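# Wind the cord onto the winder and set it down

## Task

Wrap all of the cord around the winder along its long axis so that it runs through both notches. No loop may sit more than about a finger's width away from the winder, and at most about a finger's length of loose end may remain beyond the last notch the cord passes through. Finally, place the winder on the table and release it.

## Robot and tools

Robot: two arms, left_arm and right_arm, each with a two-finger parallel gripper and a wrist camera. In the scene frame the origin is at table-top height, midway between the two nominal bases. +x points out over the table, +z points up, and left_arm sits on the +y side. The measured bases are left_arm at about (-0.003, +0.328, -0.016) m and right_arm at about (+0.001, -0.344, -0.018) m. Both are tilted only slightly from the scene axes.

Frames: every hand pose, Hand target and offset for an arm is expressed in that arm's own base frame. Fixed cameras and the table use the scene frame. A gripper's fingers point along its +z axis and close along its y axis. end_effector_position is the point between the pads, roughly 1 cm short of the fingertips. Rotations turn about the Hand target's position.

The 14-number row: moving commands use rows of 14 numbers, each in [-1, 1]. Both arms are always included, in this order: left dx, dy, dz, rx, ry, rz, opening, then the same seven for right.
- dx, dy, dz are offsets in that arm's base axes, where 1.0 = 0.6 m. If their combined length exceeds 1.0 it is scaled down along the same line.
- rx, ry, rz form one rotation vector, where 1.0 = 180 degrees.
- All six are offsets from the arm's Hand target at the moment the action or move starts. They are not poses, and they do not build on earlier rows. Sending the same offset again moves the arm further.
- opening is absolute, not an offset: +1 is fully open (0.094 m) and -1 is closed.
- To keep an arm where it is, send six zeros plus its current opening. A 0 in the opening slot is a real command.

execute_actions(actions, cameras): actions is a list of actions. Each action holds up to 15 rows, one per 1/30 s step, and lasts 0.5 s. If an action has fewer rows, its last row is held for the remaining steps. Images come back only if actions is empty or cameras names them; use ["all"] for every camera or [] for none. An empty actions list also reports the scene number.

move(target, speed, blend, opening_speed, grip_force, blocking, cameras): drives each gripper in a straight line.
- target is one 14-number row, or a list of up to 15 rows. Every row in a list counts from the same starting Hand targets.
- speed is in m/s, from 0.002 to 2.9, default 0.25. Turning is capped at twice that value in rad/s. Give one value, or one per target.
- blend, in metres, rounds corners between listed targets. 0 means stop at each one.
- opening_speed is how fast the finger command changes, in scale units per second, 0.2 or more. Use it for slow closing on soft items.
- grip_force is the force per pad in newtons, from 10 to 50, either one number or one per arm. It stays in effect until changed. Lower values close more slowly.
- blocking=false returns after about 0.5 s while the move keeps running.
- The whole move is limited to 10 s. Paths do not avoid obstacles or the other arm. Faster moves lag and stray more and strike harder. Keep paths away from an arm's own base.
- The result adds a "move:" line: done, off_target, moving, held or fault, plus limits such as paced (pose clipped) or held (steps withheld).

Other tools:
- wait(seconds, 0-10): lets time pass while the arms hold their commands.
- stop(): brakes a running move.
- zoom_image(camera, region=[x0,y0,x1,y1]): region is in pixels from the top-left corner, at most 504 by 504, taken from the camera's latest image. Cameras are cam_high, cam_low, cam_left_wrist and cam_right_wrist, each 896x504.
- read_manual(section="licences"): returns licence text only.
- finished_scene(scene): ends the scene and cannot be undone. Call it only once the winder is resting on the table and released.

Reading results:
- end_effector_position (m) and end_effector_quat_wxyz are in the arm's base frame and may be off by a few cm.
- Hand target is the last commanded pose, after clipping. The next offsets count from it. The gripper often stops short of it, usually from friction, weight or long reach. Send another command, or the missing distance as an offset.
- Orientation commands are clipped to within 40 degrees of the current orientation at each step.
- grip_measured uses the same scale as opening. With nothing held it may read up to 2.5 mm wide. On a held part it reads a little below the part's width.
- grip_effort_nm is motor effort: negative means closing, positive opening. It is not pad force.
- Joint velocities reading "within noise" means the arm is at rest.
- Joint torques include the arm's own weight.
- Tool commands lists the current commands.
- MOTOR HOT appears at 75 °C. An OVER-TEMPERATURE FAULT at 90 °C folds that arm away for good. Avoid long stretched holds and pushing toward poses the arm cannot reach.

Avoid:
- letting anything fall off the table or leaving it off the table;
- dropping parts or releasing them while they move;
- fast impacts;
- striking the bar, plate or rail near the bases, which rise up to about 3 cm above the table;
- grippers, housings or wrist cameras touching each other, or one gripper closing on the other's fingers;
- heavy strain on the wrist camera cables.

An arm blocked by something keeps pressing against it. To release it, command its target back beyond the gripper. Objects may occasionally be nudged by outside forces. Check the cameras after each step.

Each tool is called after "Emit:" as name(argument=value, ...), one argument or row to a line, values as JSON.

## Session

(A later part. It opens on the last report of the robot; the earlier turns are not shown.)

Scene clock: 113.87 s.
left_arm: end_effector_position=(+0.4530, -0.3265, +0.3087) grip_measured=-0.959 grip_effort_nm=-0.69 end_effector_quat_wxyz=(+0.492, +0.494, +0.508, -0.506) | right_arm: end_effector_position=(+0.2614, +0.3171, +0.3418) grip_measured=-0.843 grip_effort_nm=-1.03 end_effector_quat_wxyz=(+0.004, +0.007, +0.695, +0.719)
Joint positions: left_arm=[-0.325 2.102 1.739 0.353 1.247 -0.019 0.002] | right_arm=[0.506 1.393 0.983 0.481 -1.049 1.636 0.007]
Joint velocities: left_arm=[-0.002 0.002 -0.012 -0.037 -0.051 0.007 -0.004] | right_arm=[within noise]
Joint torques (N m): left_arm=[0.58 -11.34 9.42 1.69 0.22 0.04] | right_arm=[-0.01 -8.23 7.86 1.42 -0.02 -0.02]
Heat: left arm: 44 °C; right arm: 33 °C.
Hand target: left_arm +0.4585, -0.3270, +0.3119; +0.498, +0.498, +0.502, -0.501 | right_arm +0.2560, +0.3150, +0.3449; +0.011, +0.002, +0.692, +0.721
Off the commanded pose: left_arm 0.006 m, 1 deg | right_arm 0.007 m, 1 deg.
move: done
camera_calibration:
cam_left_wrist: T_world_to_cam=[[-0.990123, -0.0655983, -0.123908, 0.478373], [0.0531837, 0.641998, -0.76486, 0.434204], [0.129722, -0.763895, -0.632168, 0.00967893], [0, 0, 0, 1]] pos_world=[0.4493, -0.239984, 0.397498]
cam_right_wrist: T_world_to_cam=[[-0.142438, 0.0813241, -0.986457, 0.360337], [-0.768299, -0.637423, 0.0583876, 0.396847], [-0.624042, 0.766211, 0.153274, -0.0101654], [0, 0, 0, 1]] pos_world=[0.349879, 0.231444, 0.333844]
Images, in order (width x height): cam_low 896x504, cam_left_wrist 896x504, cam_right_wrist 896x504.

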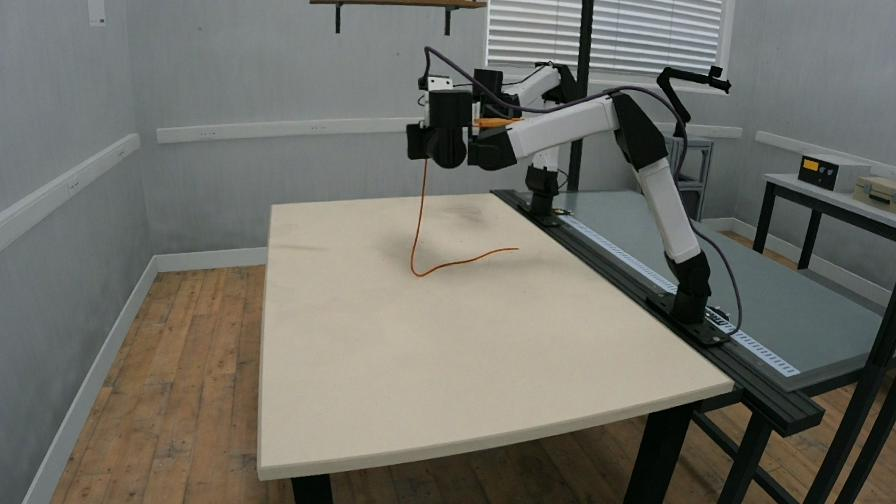

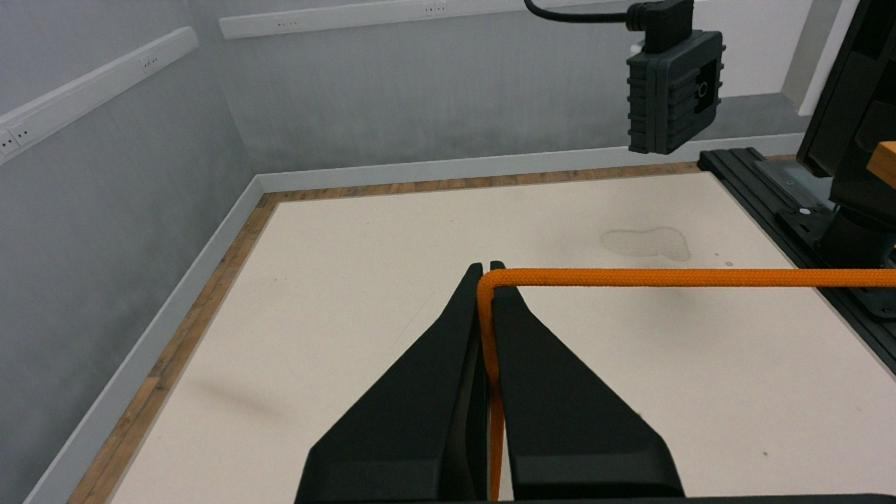

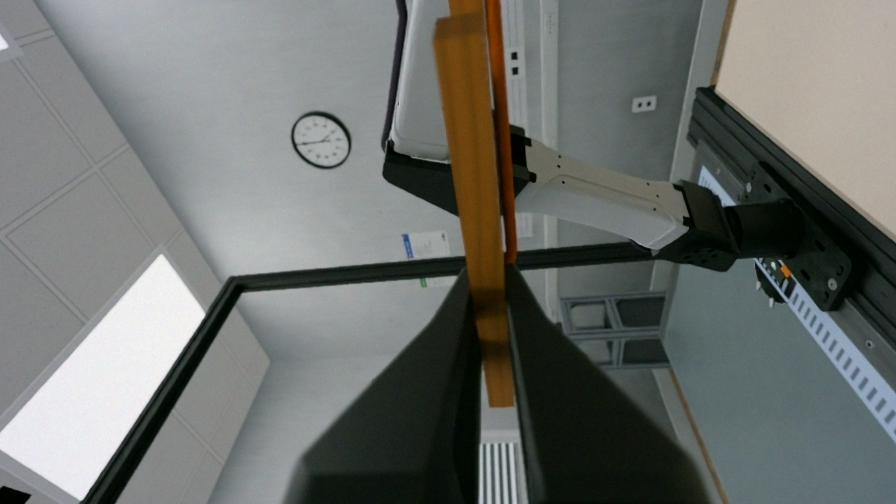

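Emit:
move(
  target=[
    [-0.0362,0,0.0868,0,0,0,-0.96, 0,0,0,0,0,0,-0.9],
    [-0.0783,0,0.1435,0,0,0,-0.96, 0,0,0,0,0,0,-0.9],
    [-0.0987,0.0713,0.1318,0,0,0,-0.96, 0,0,0,0,0,0,-0.9],
    [-0.1433,0.137,0.1102,0,0,0,-0.96, 0,0,0,0,0,0,-0.9],
    [-0.2225,0.1752,0.0735,0,0,0,-0.96, 0,0,0,0,0,0,-0.9],
    [-0.3145,0.159,0.0418,0,0,0,-0.96, 0,0,0,0,0,0,-0.9],
  ],
  speed=0.2,
  blend=[0.025,0.025,0.025,0.025,0.025,0],
  cameras=["all"],
)

Scene clock: 118.20 s.
left_arm: end_effector_position=(+0.2739, -0.2309, +0.3363) grip_measured=-0.956 grip_effort_nm=-0.69 end_effector_quat_wxyz=(+0.493, +0.497, +0.506, -0.504) | right_arm: end_effector_position=(+0.2618, +0.3171, +0.3417) grip_measured=-0.843 grip_effort_nm=-1.03 end_effector_quat_wxyz=(+0.005, +0.007, +0.695, +0.719)
Joint positions: left_arm=[-0.205 1.324 0.968 0.32 1.368 0.016 0.002] | right_arm=[0.506 1.393 0.983 0.48 -1.047 1.634 0.007]
Joint velocities: left_arm=[0.012 0.002 0.007 0.066 0.022 -0.037 0.009] | right_arm=[within noise]
Joint torques (N m): left_arm=[-0.1 -7.19 5.07 1.79 0.14 -0.09] | right_arm=[0.01 -8.24 7.87 1.43 -0.04 0.01]
Heat: left arm: 45 °C; right arm: 33 °C.
Hand target: left_arm +0.2698, -0.2315, +0.3371; +0.498, +0.498, +0.502, -0.501 | right_arm +0.2560, +0.3150, +0.3449; +0.011, +0.002, +0.692, +0.721
Off the commanded pose: left_arm 0.004 m, 1 deg | right_arm 0.007 m, 1 deg.
move: done; blend cut to 0.0212 m at target 1, 0.0212 m at target 2, 0.0225 m at target 3, 0.0247 m at target 4
camera_calibration:
cam_left_wrist: T_world_to_cam=[[-0.989129, -0.0633726, -0.132696, 0.31395], [0.0608689, 0.644997, -0.761757, 0.400955], [0.133863, -0.761553, -0.634127, 0.12348], [0, 0, 0, 1]] pos_world=[0.269602, -0.144682, 0.425393]
cam_right_wrist: T_world_to_cam=[[-0.140781, 0.0814345, -0.986686, 0.35995], [-0.769903, -0.635575, 0.0573943, 0.397335], [-0.622439, 0.767732, 0.152174, -0.0104484], [0, 0, 0, 1]] pos_world=[0.35008, 0.231246, 0.333943]

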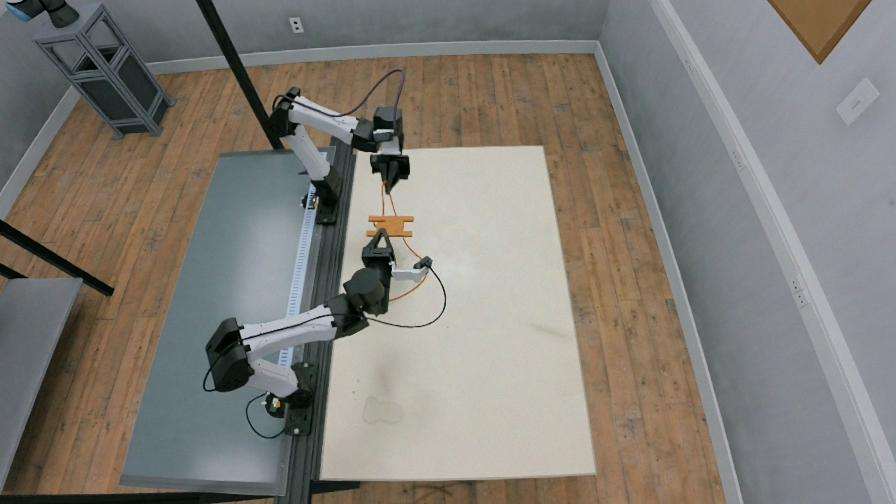

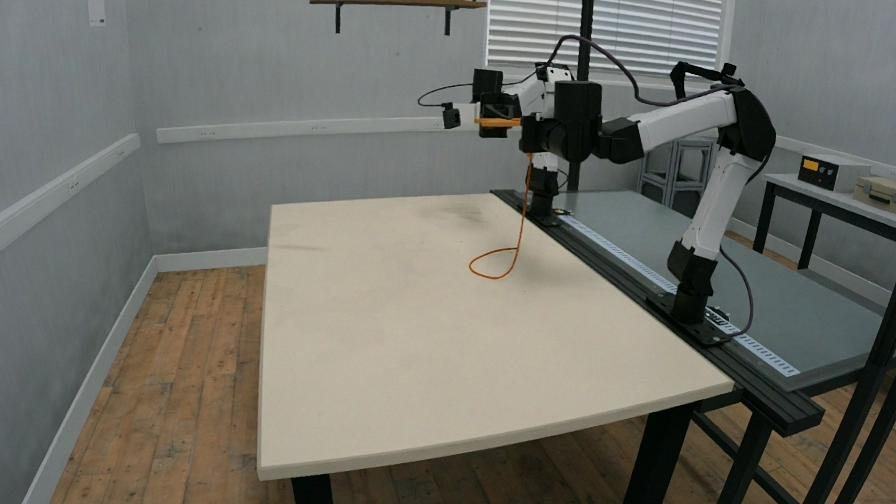

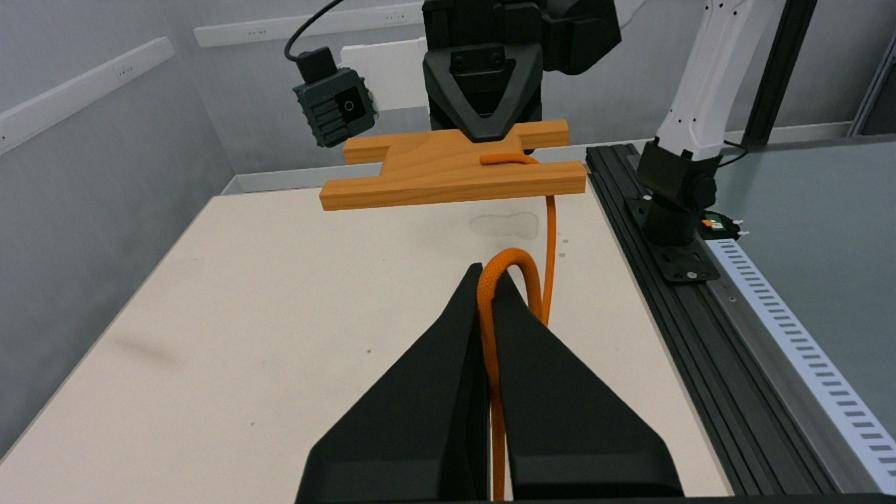

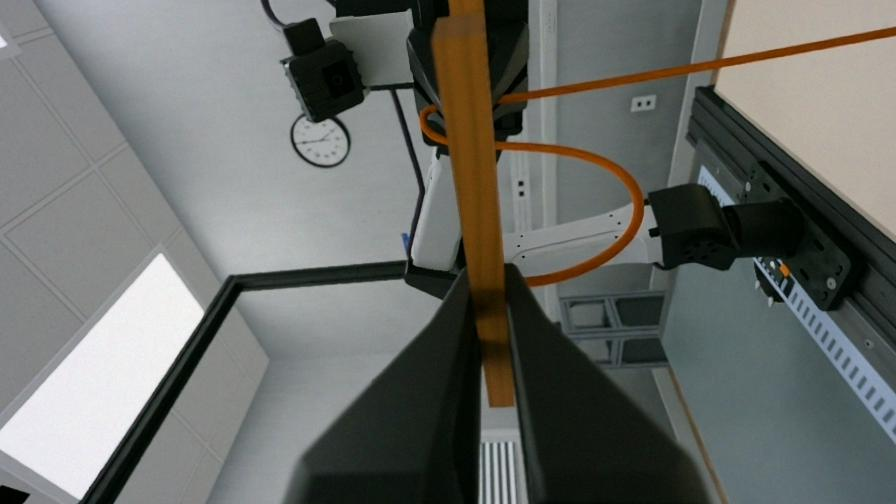

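Emit:
zoom_image(
  camera="cam_left_wrist",
  region=[310, 100, 450, 220],
)

Emit:
zoom_image(
  camera="cam_left_wrist",
  region=[460, 100, 600, 220],
)

Scaled by 3.600 from the camera's 896x504 image, which has a finer 1280x720 frame.

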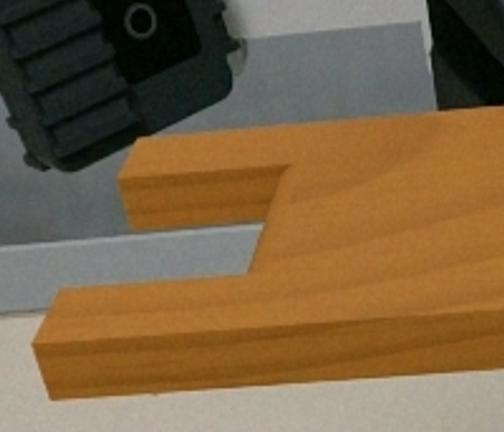

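Scaled by 3.600 from the camera's 896x504 image, which has a finer 1280x720 frame.

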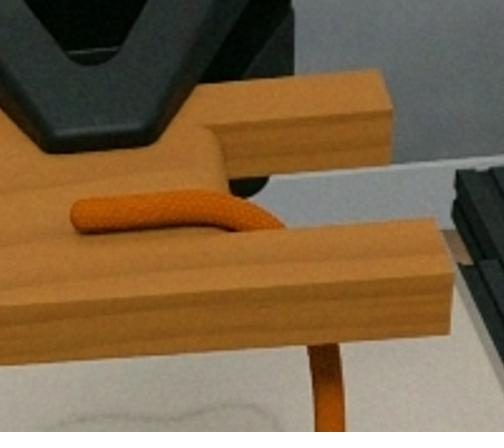

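Emit:
move(
  target=[
    [-0.013,-0.0308,-0.2952,0,0,0,-0.97, 0,0,0,0,0,0,-0.9],
    [-0.013,-0.1508,-0.3585,0,0,0,-0.97, 0,0,0,0,0,0,-0.9],
    [0.1495,-0.1608,-0.3112,0,0,0,-0.97, 0,0,0,0,0,0,-0.9],
    [0.2685,-0.1692,-0.1922,0,0,0,-0.97, 0,0,0,0,0,0,-0.9],
    [0.3145,-0.1775,-0.0418,0,0,0,-0.97, 0,0,0,0,0,0,-0.9],
  ],
  speed=[0.25,0.2,0.2,0.2,0.2],
  blend=[0.03,0.015,0.04,0.04,0],
  cameras=["cam_left_wrist","cam_right_wrist"],
)

Scene clock: 127.27 s.
left_arm: end_effector_position=(+0.4538, -0.3374, +0.3087) grip_measured=-0.967 grip_effort_nm=-0.99 end_effector_quat_wxyz=(+0.493, +0.493, +0.509, -0.505) | right_arm: end_effector_position=(+0.2618, +0.3171, +0.3417) grip_measured=-0.843 grip_effort_nm=-1.03 end_effector_quat_wxyz=(+0.005, +0.007, +0.695, +0.719)
Joint positions: left_arm=[-0.346 2.117 1.762 0.345 1.221 -0.019 0.002] | right_arm=[0.506 1.393 0.983 0.48 -1.047 1.634 0.007]
Joint torques (N m): left_arm=[0.51 -11.54 9.43 1.77 0.27 0.07] | right_arm=[0.01 -8.25 7.87 1.43 -0.04 0]
Heat: left arm: 44 °C; right arm: 33 °C.
Hand target: left_arm +0.4584, -0.3382, +0.3120; +0.498, +0.498, +0.502, -0.501 | right_arm +0.2560, +0.3150, +0.3449; +0.011, +0.002, +0.692, +0.721
Off the commanded pose: left_arm 0.006 m, 1 deg | right_arm 0.007 m, 1 deg.
move: done
camera_calibration:
cam_left_wrist: T_world_to_cam=[[-0.989892, -0.069346, -0.123717, 0.477037], [0.0505726, 0.642382, -0.764714, 0.442388], [0.132503, -0.763241, -0.632382, 0.000284861], [0, 0, 0, 1]] pos_world=[0.449804, -0.250884, 0.397498]
cam_right_wrist: T_world_to_cam=[[-0.140781, 0.0814345, -0.986686, 0.35995], [-0.769903, -0.635575, 0.0573943, 0.397335], [-0.622439, 0.767732, 0.152174, -0.0104484], [0, 0, 0, 1]] pos_world=[0.35008, 0.231246, 0.333943]
Images, in order (width x height): cam_left_wrist 896x504, cam_right_wrist 896x504.

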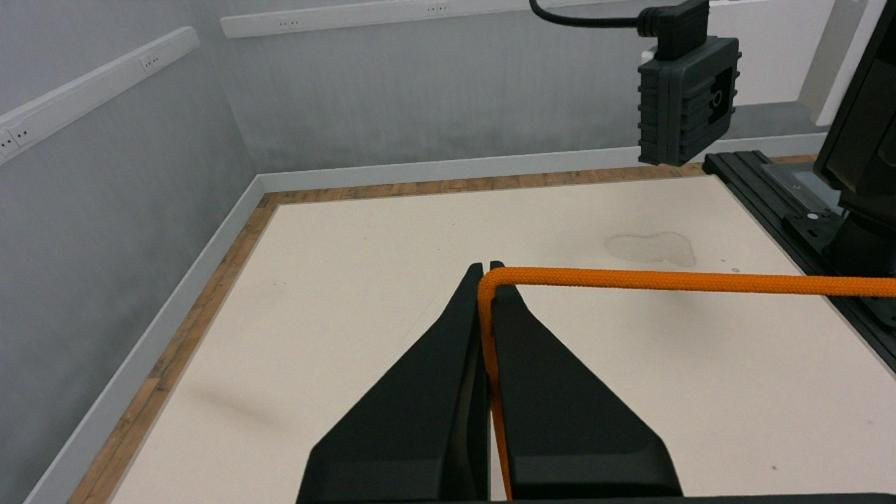

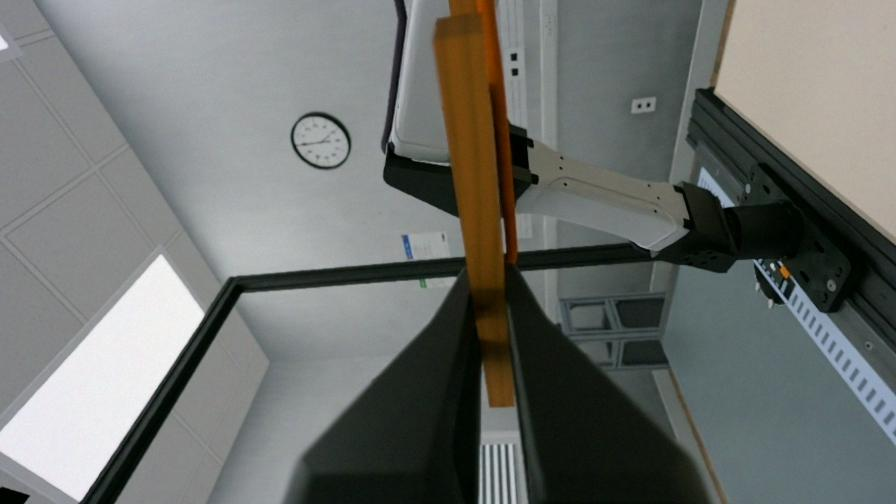

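Emit:
execute_actions(
  actions=[],
  cameras=["all"],
)

Scene clock: 129.03 s.
left_arm: end_effector_position=(+0.4538, -0.3374, +0.3086) grip_measured=-0.967 grip_effort_nm=-0.99 end_effector_quat_wxyz=(+0.493, +0.493, +0.509, -0.506) | right_arm: end_effector_position=(+0.2618, +0.3171, +0.3417) grip_measured=-0.843 grip_effort_nm=-1.03 end_effector_quat_wxyz=(+0.005, +0.007, +0.695, +0.719)
Joint positions: left_arm=[-0.346 2.117 1.762 0.344 1.221 -0.019 0.002] | right_arm=[0.506 1.393 0.983 0.48 -1.047 1.634 0.007]
Joint velocities: within noise
Joint torques (N m): left_arm=[0.54 -11.52 9.42 1.72 0.26 0.04] | right_arm=[-0.01 -8.25 7.86 1.43 -0.05 0]
Heat: left arm: 44 °C; right arm: 33 °C.
Hand target: left_arm +0.4584, -0.3382, +0.3120; +0.498, +0.498, +0.502, -0.502 | right_arm +0.2560, +0.3150, +0.3449; +0.011, +0.002, +0.692, +0.721
Tool commands: left_gripper/opening=-0.97 right_gripper/opening=-0.9
Off the commanded pose: left_arm 0.006 m, 1 deg | right_arm 0.007 m, 1 deg.
camera_calibration:
cam_left_wrist: T_world_to_cam=[[-0.989946, -0.0692982, -0.123303, 0.476909], [0.05027, 0.642462, -0.764667, 0.442525], [0.132208, -0.763178, -0.632519, 0.000488119], [0, 0, 0, 1]] pos_world=[0.449804, -0.250884, 0.397498]
cam_right_wrist: T_world_to_cam=[[-0.140781, 0.0814345, -0.986686, 0.35995], [-0.769903, -0.635575, 0.0573943, 0.397335], [-0.622439, 0.767732, 0.152174, -0.0104484], [0, 0, 0, 1]] pos_world=[0.35008, 0.231246, 0.333943]

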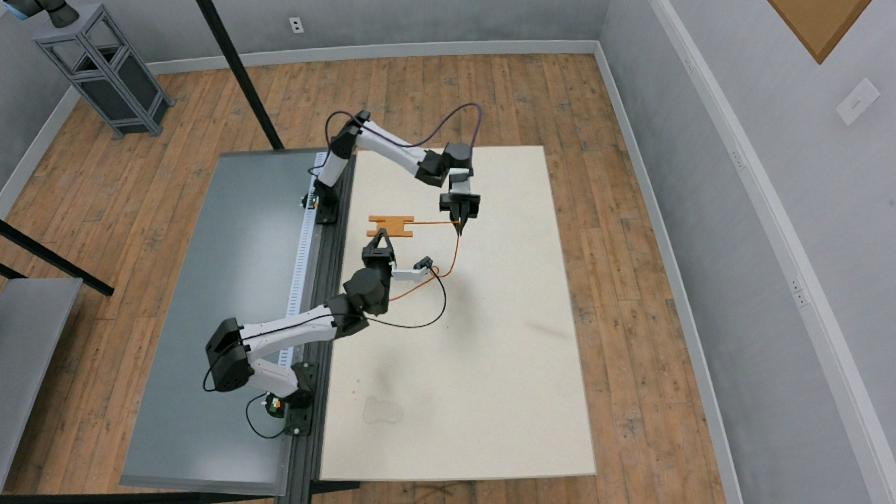

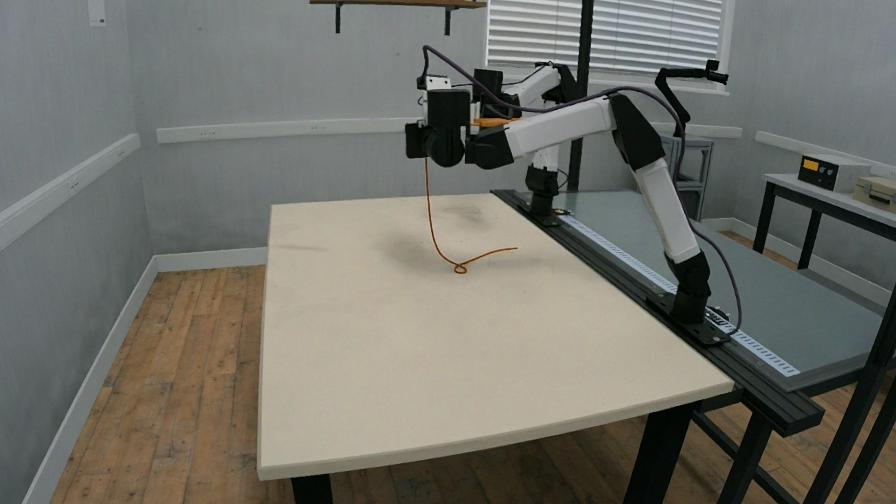

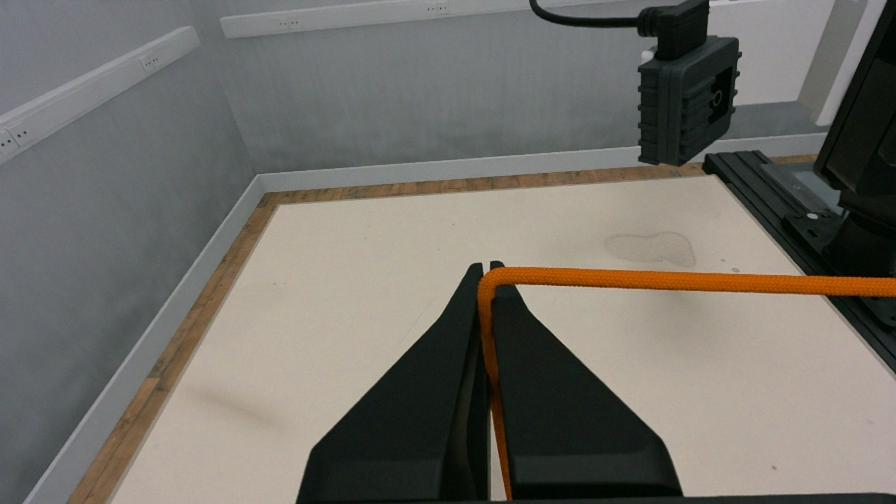

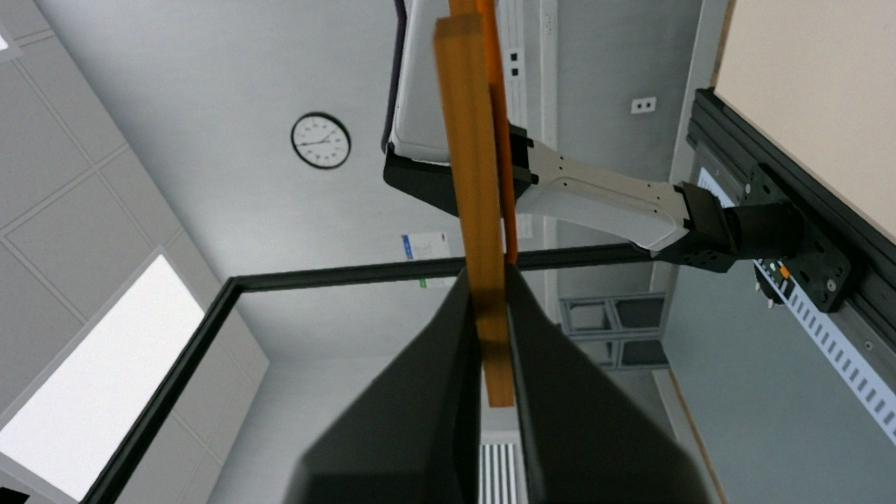

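Emit:
zoom_image(
  camera="cam_high",
  region=[350, 190, 490, 270],
)

Emit:
zoom_image(
  camera="cam_right_wrist",
  region=[400, 0, 600, 280],
)

Scaled by 3.600 from the camera's 896x504 image, which has a finer 1280x720 frame.

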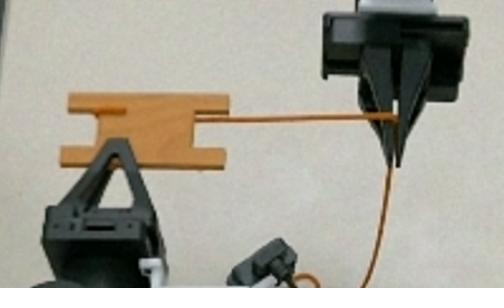

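Scaled by 1.800 from the camera's 896x504 image, which has a finer 1280x720 frame.

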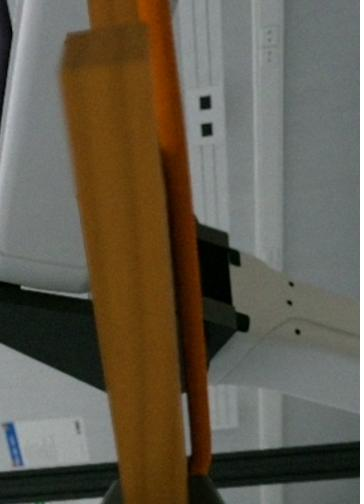

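Emit:
move(
  target=[
    [-0.0123,0.0003,0.0773,0,0,0,-0.97,0,0,0,0,0,0,-0.9],
    [-0.0665,-0.003,0.1575,0,0,0,-0.97,0,0,0,0,0,0,-0.9],
    [-0.1422,-0.0063,0.2048,0,0,0,-0.97,0,0,0,0,0,0,-0.9],
  ],
  speed=0.15,
  blend=[0.015,0.015,0],
  cameras=["cam_high","cam_low","cam_left_wrist","cam_right_wrist"],
)

Scene clock: 132.67 s.
left_arm: end_effector_position=(+0.3806, -0.3441, +0.4202) grip_measured=-0.967 grip_effort_nm=-0.99 end_effector_quat_wxyz=(+0.482, +0.493, +0.513, -0.510) | right_arm: end_effector_position=(+0.2616, +0.3174, +0.3437) grip_measured=-0.843 grip_effort_nm=-1.03 end_effector_quat_wxyz=(+0.010, +0.005, +0.693, +0.721)
Joint positions: left_arm=[-0.419 1.876 1.876 -0.036 1.16 -0.015 0.002] | right_arm=[0.508 1.39 0.983 0.485 -1.039 1.631 0.007]
Joint torques (N m): left_arm=[0.16 -13.97 6.45 1.87 0.16 0.03] | right_arm=[-0.24 -7.95 7.87 1.38 -0.11 0.04]
Heat: left arm: 46 °C; right arm: 33 °C.
Hand target: left_arm +0.3732, -0.3419, +0.4348; +0.498, +0.498, +0.502, -0.501 | right_arm +0.2559, +0.3150, +0.3450; +0.010, +0.002, +0.692, +0.721
Off the commanded pose: left_arm 0.017 m, 2 deg | right_arm 0.006 m, 0 deg.
move: off_target (left_arm)
camera_calibration:
cam_left_wrist: T_world_to_cam=[[-0.992742, -0.0570363, -0.105883, 0.415788], [0.0435701, 0.650027, -0.758661, 0.538401], [0.112098, -0.757767, -0.642824, 0.0894491], [0, 0, 0, 1]] pos_world=[0.379285, -0.258478, 0.509988]
cam_right_wrist: T_world_to_cam=[[-0.130681, 0.0862852, -0.987663, 0.357918], [-0.77338, -0.632191, 0.0470984, 0.400562], [-0.620327, 0.769993, 0.149347, -0.011422], [0, 0, 0, 1]] pos_world=[0.349474, 0.231143, 0.336342]

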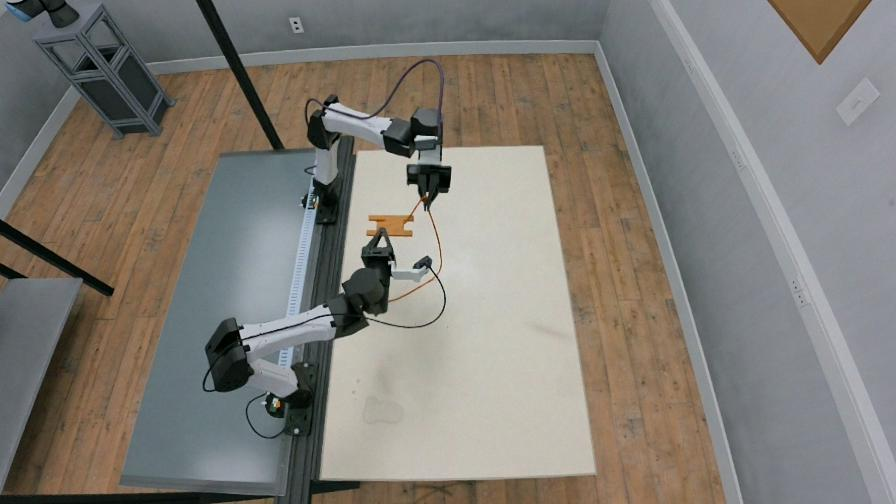

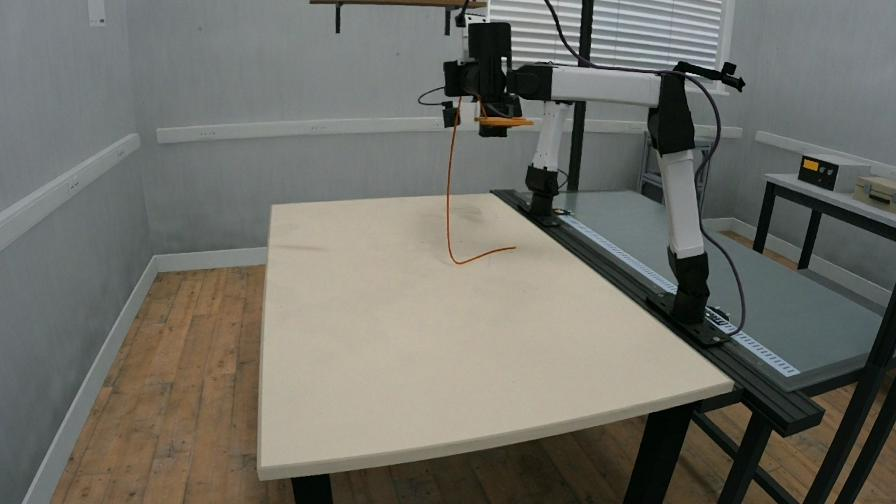

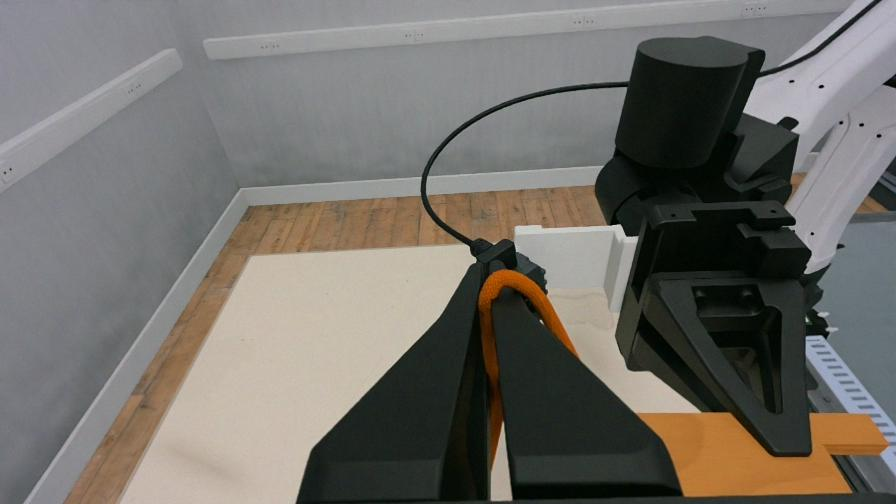

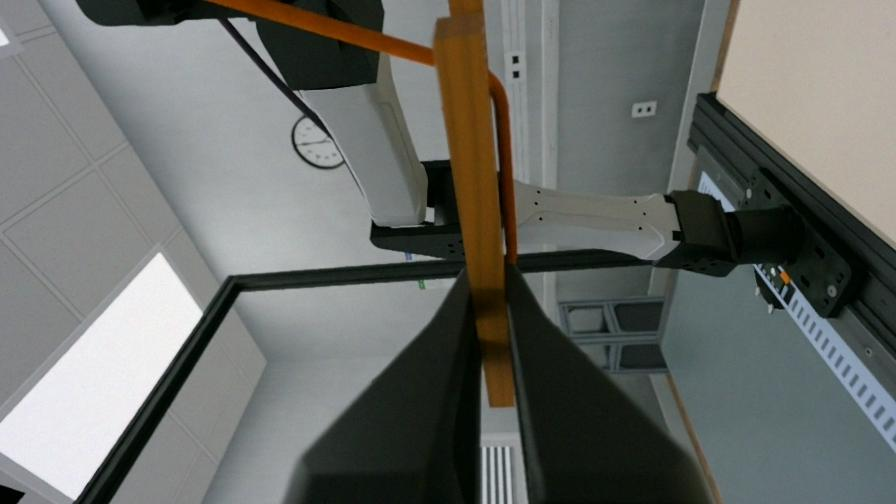

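Emit:
move(
  target=[
    [-0.0247,0.0827,-0.0055,0,0,0,-0.97,0,0,0,0,0,0,-0.9],
    [-0.0873,0.1225,-0.0147,0,0,0,-0.97,0,0,0,0,0,0,-0.9],
    [-0.1418,0.1672,-0.0615,0,0,0,-0.97,0,0,0,0,0,0,-0.9],
    [-0.1977,0.1765,-0.125,0,0,0,-0.97,0,0,0,0,0,0,-0.9],
    [-0.2403,0.1478,-0.1617,0,0,0,-0.97,0,0,0,0,0,0,-0.9],
  ],
  speed=0.15,
  blend=[0.012,0.015,0.015,0.015,0],
  cameras=["cam_high","cam_low","cam_left_wrist","cam_right_wrist"],
)

Scene clock: 136.33 s.
left_arm: end_effector_position=(+0.2340, -0.2534, +0.3363) grip_measured=-0.967 grip_effort_nm=-0.99 end_effector_quat_wxyz=(+0.492, +0.496, +0.508, -0.504) | right_arm: end_effector_position=(+0.2614, +0.3175, +0.3430) grip_measured=-0.843 grip_effort_nm=-1.03 end_effector_quat_wxyz=(+0.008, +0.006, +0.694, +0.720)
Joint positions: left_arm=[-0.327 1.189 0.875 0.288 1.244 0.002 0.002] | right_arm=[0.508 1.39 0.983 0.481 -1.041 1.631 0.007]
Joint torques (N m): left_arm=[-0.17 -6.28 5.15 1.85 0.14 -0.13] | right_arm=[-0.24 -7.95 7.88 1.42 -0.1 0.04]
Heat: left arm: 46 °C; right arm: 33 °C.
Hand target: left_arm +0.2289, -0.2533, +0.3379; +0.498, +0.498, +0.502, -0.501 | right_arm +0.2559, +0.3150, +0.3450; +0.011, +0.002, +0.692, +0.721
Off the commanded pose: left_arm 0.005 m, 1 deg | right_arm 0.006 m, 1 deg.
move: done
camera_calibration:
cam_left_wrist: T_world_to_cam=[[-0.989406, -0.0652402, -0.129688, 0.271649], [0.0571703, 0.646044, -0.761156, 0.418875], [0.133442, -0.760507, -0.635471, 0.112567], [0, 0, 0, 1]] pos_world=[0.229803, -0.167282, 0.425592]
cam_right_wrist: T_world_to_cam=[[-0.134425, 0.0839492, -0.987361, 0.358853], [-0.772225, -0.633275, 0.0512915, 0.399029], [-0.620965, 0.76936, 0.149956, -0.0112762], [0, 0, 0, 1]] pos_world=[0.349377, 0.231245, 0.335542]

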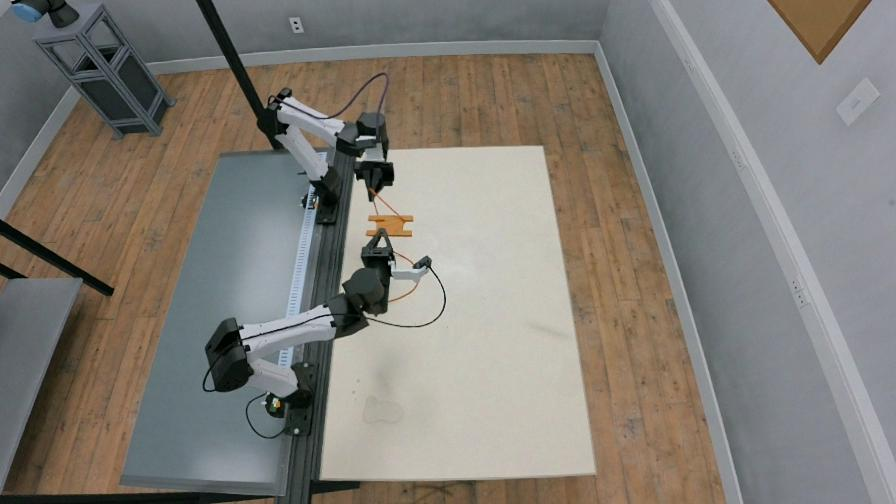

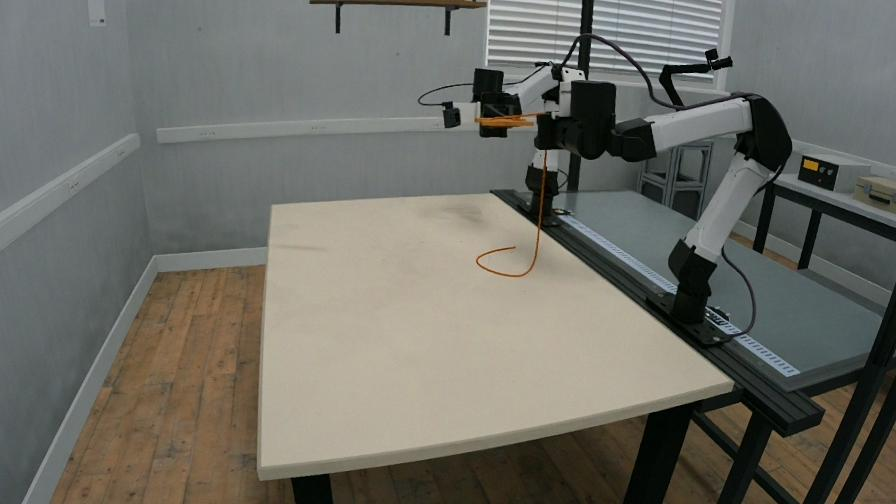

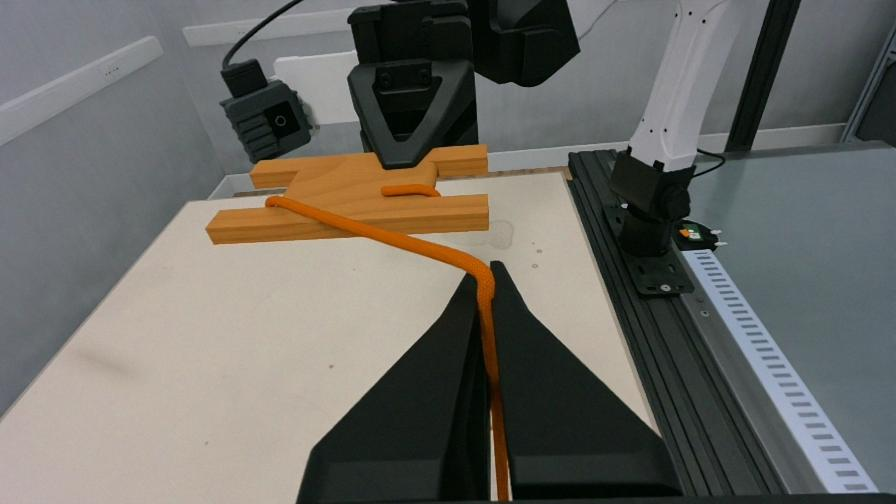

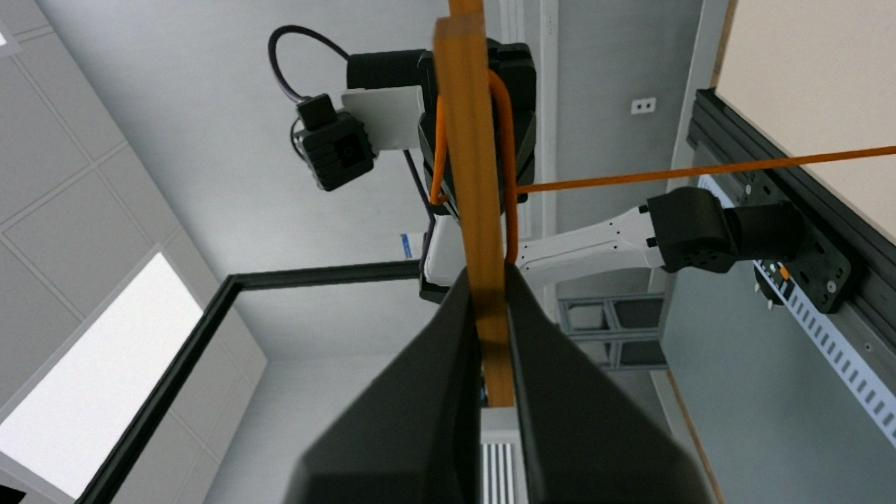

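Emit:
zoom_image(
  camera="cam_left_wrist",
  region=[190, 120, 540, 320],
)

Emit:
zoom_image(
  camera="cam_high",
  region=[340, 170, 460, 250],
)

Scaled by 1.440 from the camera's 896x504 image, which has a finer 1280x720 frame.

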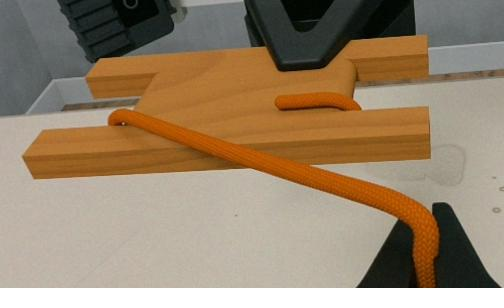

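Scaled by 4.200 from the camera's 896x504 image, which has a finer 1280x720 frame.

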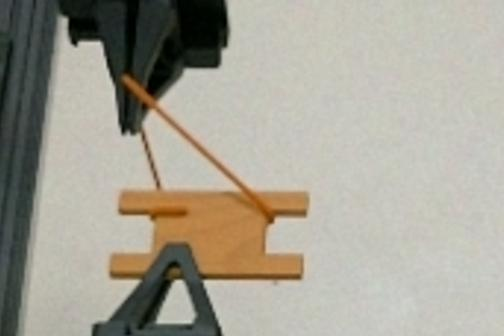

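Emit:
move(
  target=[
    [-0.0285,-0.0618,-0.0097,0,0,0,-0.97,0,0,0,0,0,0,-0.9],
    [-0.0368,-0.1122,-0.0107,0,0,0,-0.97,0,0,0,0,0,0,-0.9],
    [-0.0375,-0.1322,-0.0227,0,0,0,-0.97,0,0,0,0,0,0,-0.9],
  ],
  speed=0.15,
  blend=[0.008,0.006,0],
  cameras=["cam_high","cam_low","cam_left_wrist","cam_right_wrist"],
)

Scene clock: 140.83 s.
left_arm: end_effector_position=(+0.2055, -0.3300, +0.3253) grip_measured=-0.967 grip_effort_nm=-0.99 end_effector_quat_wxyz=(+0.496, +0.499, +0.503, -0.501) | right_arm: end_effector_position=(+0.2599, +0.3175, +0.3428) grip_measured=-0.843 grip_effort_nm=-1.03 end_effector_quat_wxyz=(+0.005, +0.003, +0.694, +0.720)
Joint positions: left_arm=[-0.649 1.242 0.855 0.379 0.924 -0.002 0.002] | right_arm=[0.508 1.39 0.983 0.481 -1.049 1.631 0.007]
Joint torques (N m): left_arm=[-0.23 -3.88 6.43 2.16 0.13 -0.11] | right_arm=[-0.24 -7.98 7.86 1.41 -0.02 0.04]
Heat: left arm: 45 °C; right arm: 33 °C.
Hand target: left_arm +0.2065, -0.3325, +0.3243; +0.498, +0.498, +0.502, -0.501 | right_arm +0.2559, +0.3150, +0.3450; +0.010, +0.002, +0.692, +0.721
Off the commanded pose: left_arm 0.003 m, 0 deg | right_arm 0.005 m, 1 deg.
move: done
camera_calibration:
cam_left_wrist: T_world_to_cam=[[-0.987466, -0.0642756, -0.144149, 0.241634], [0.0695375, 0.642718, -0.76294, 0.45857], [0.141686, -0.763402, -0.630193, 0.0466556], [0, 0, 0, 1]] pos_world=[0.200107, -0.243583, 0.414095]
cam_right_wrist: T_world_to_cam=[[-0.135191, 0.0821219, -0.98741, 0.359299], [-0.766892, -0.639682, 0.0517971, 0.398448], [-0.627375, 0.76424, 0.149458, -0.00872436], [0, 0, 0, 1]] pos_world=[0.348667, 0.232041, 0.335441]

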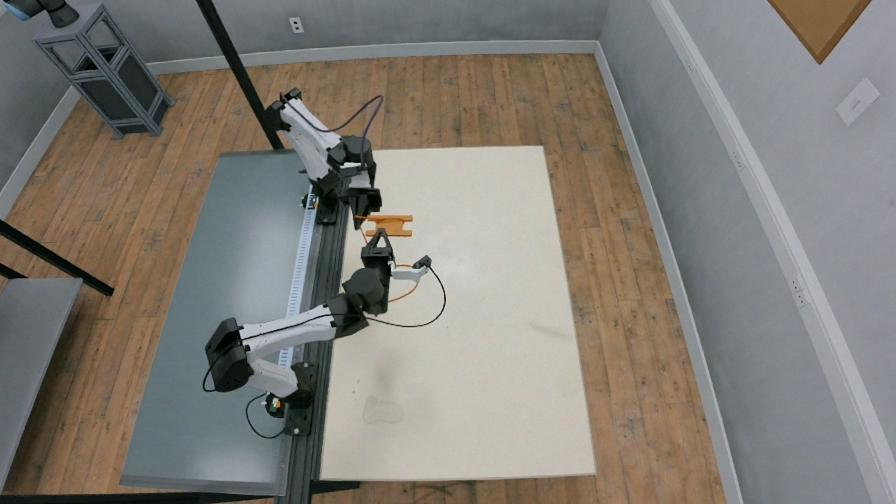

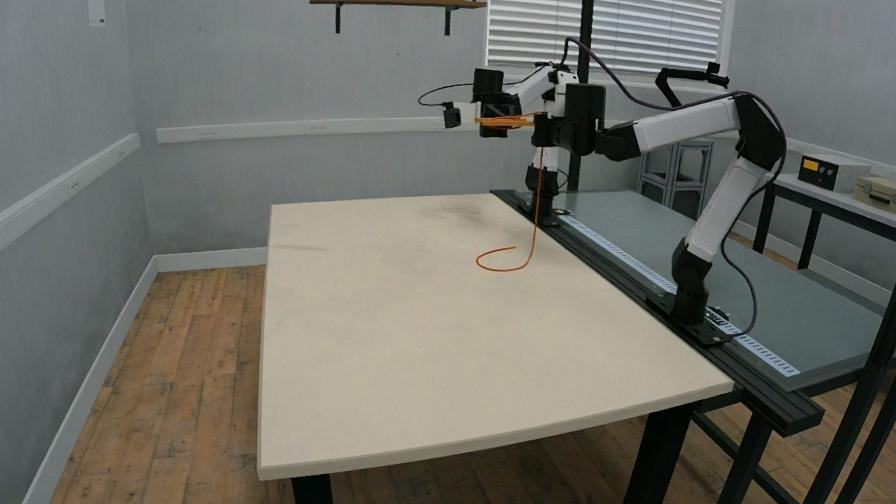

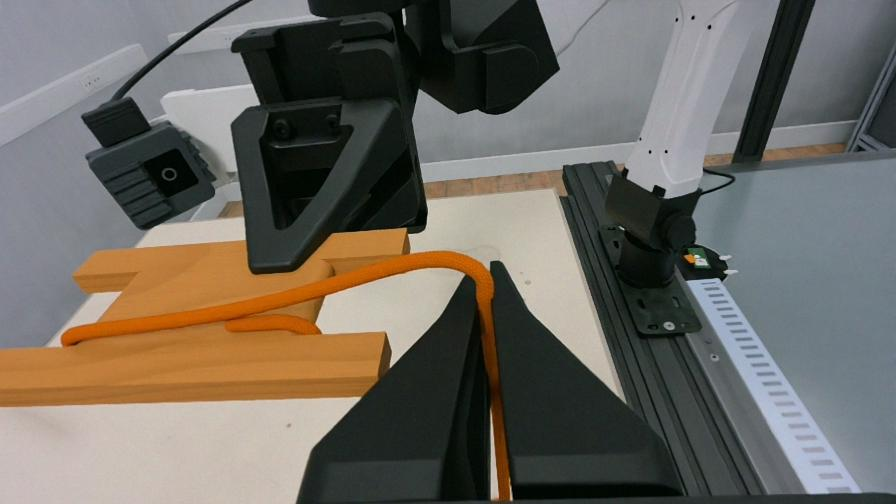

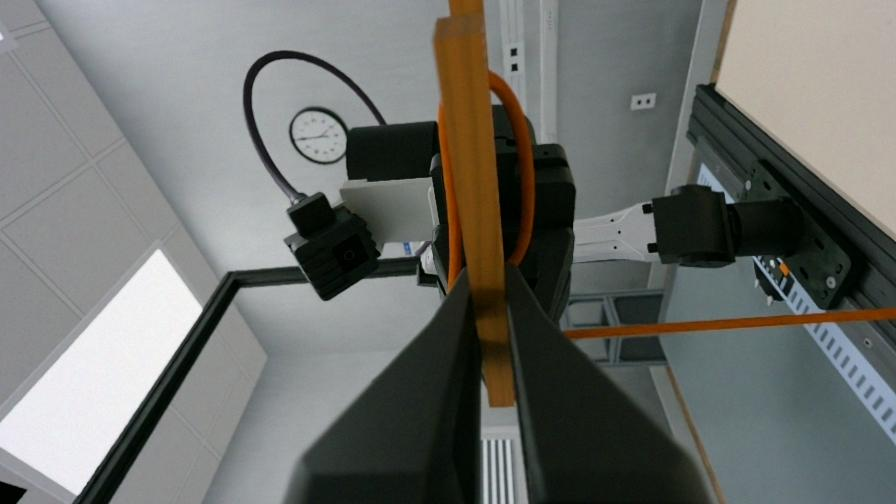

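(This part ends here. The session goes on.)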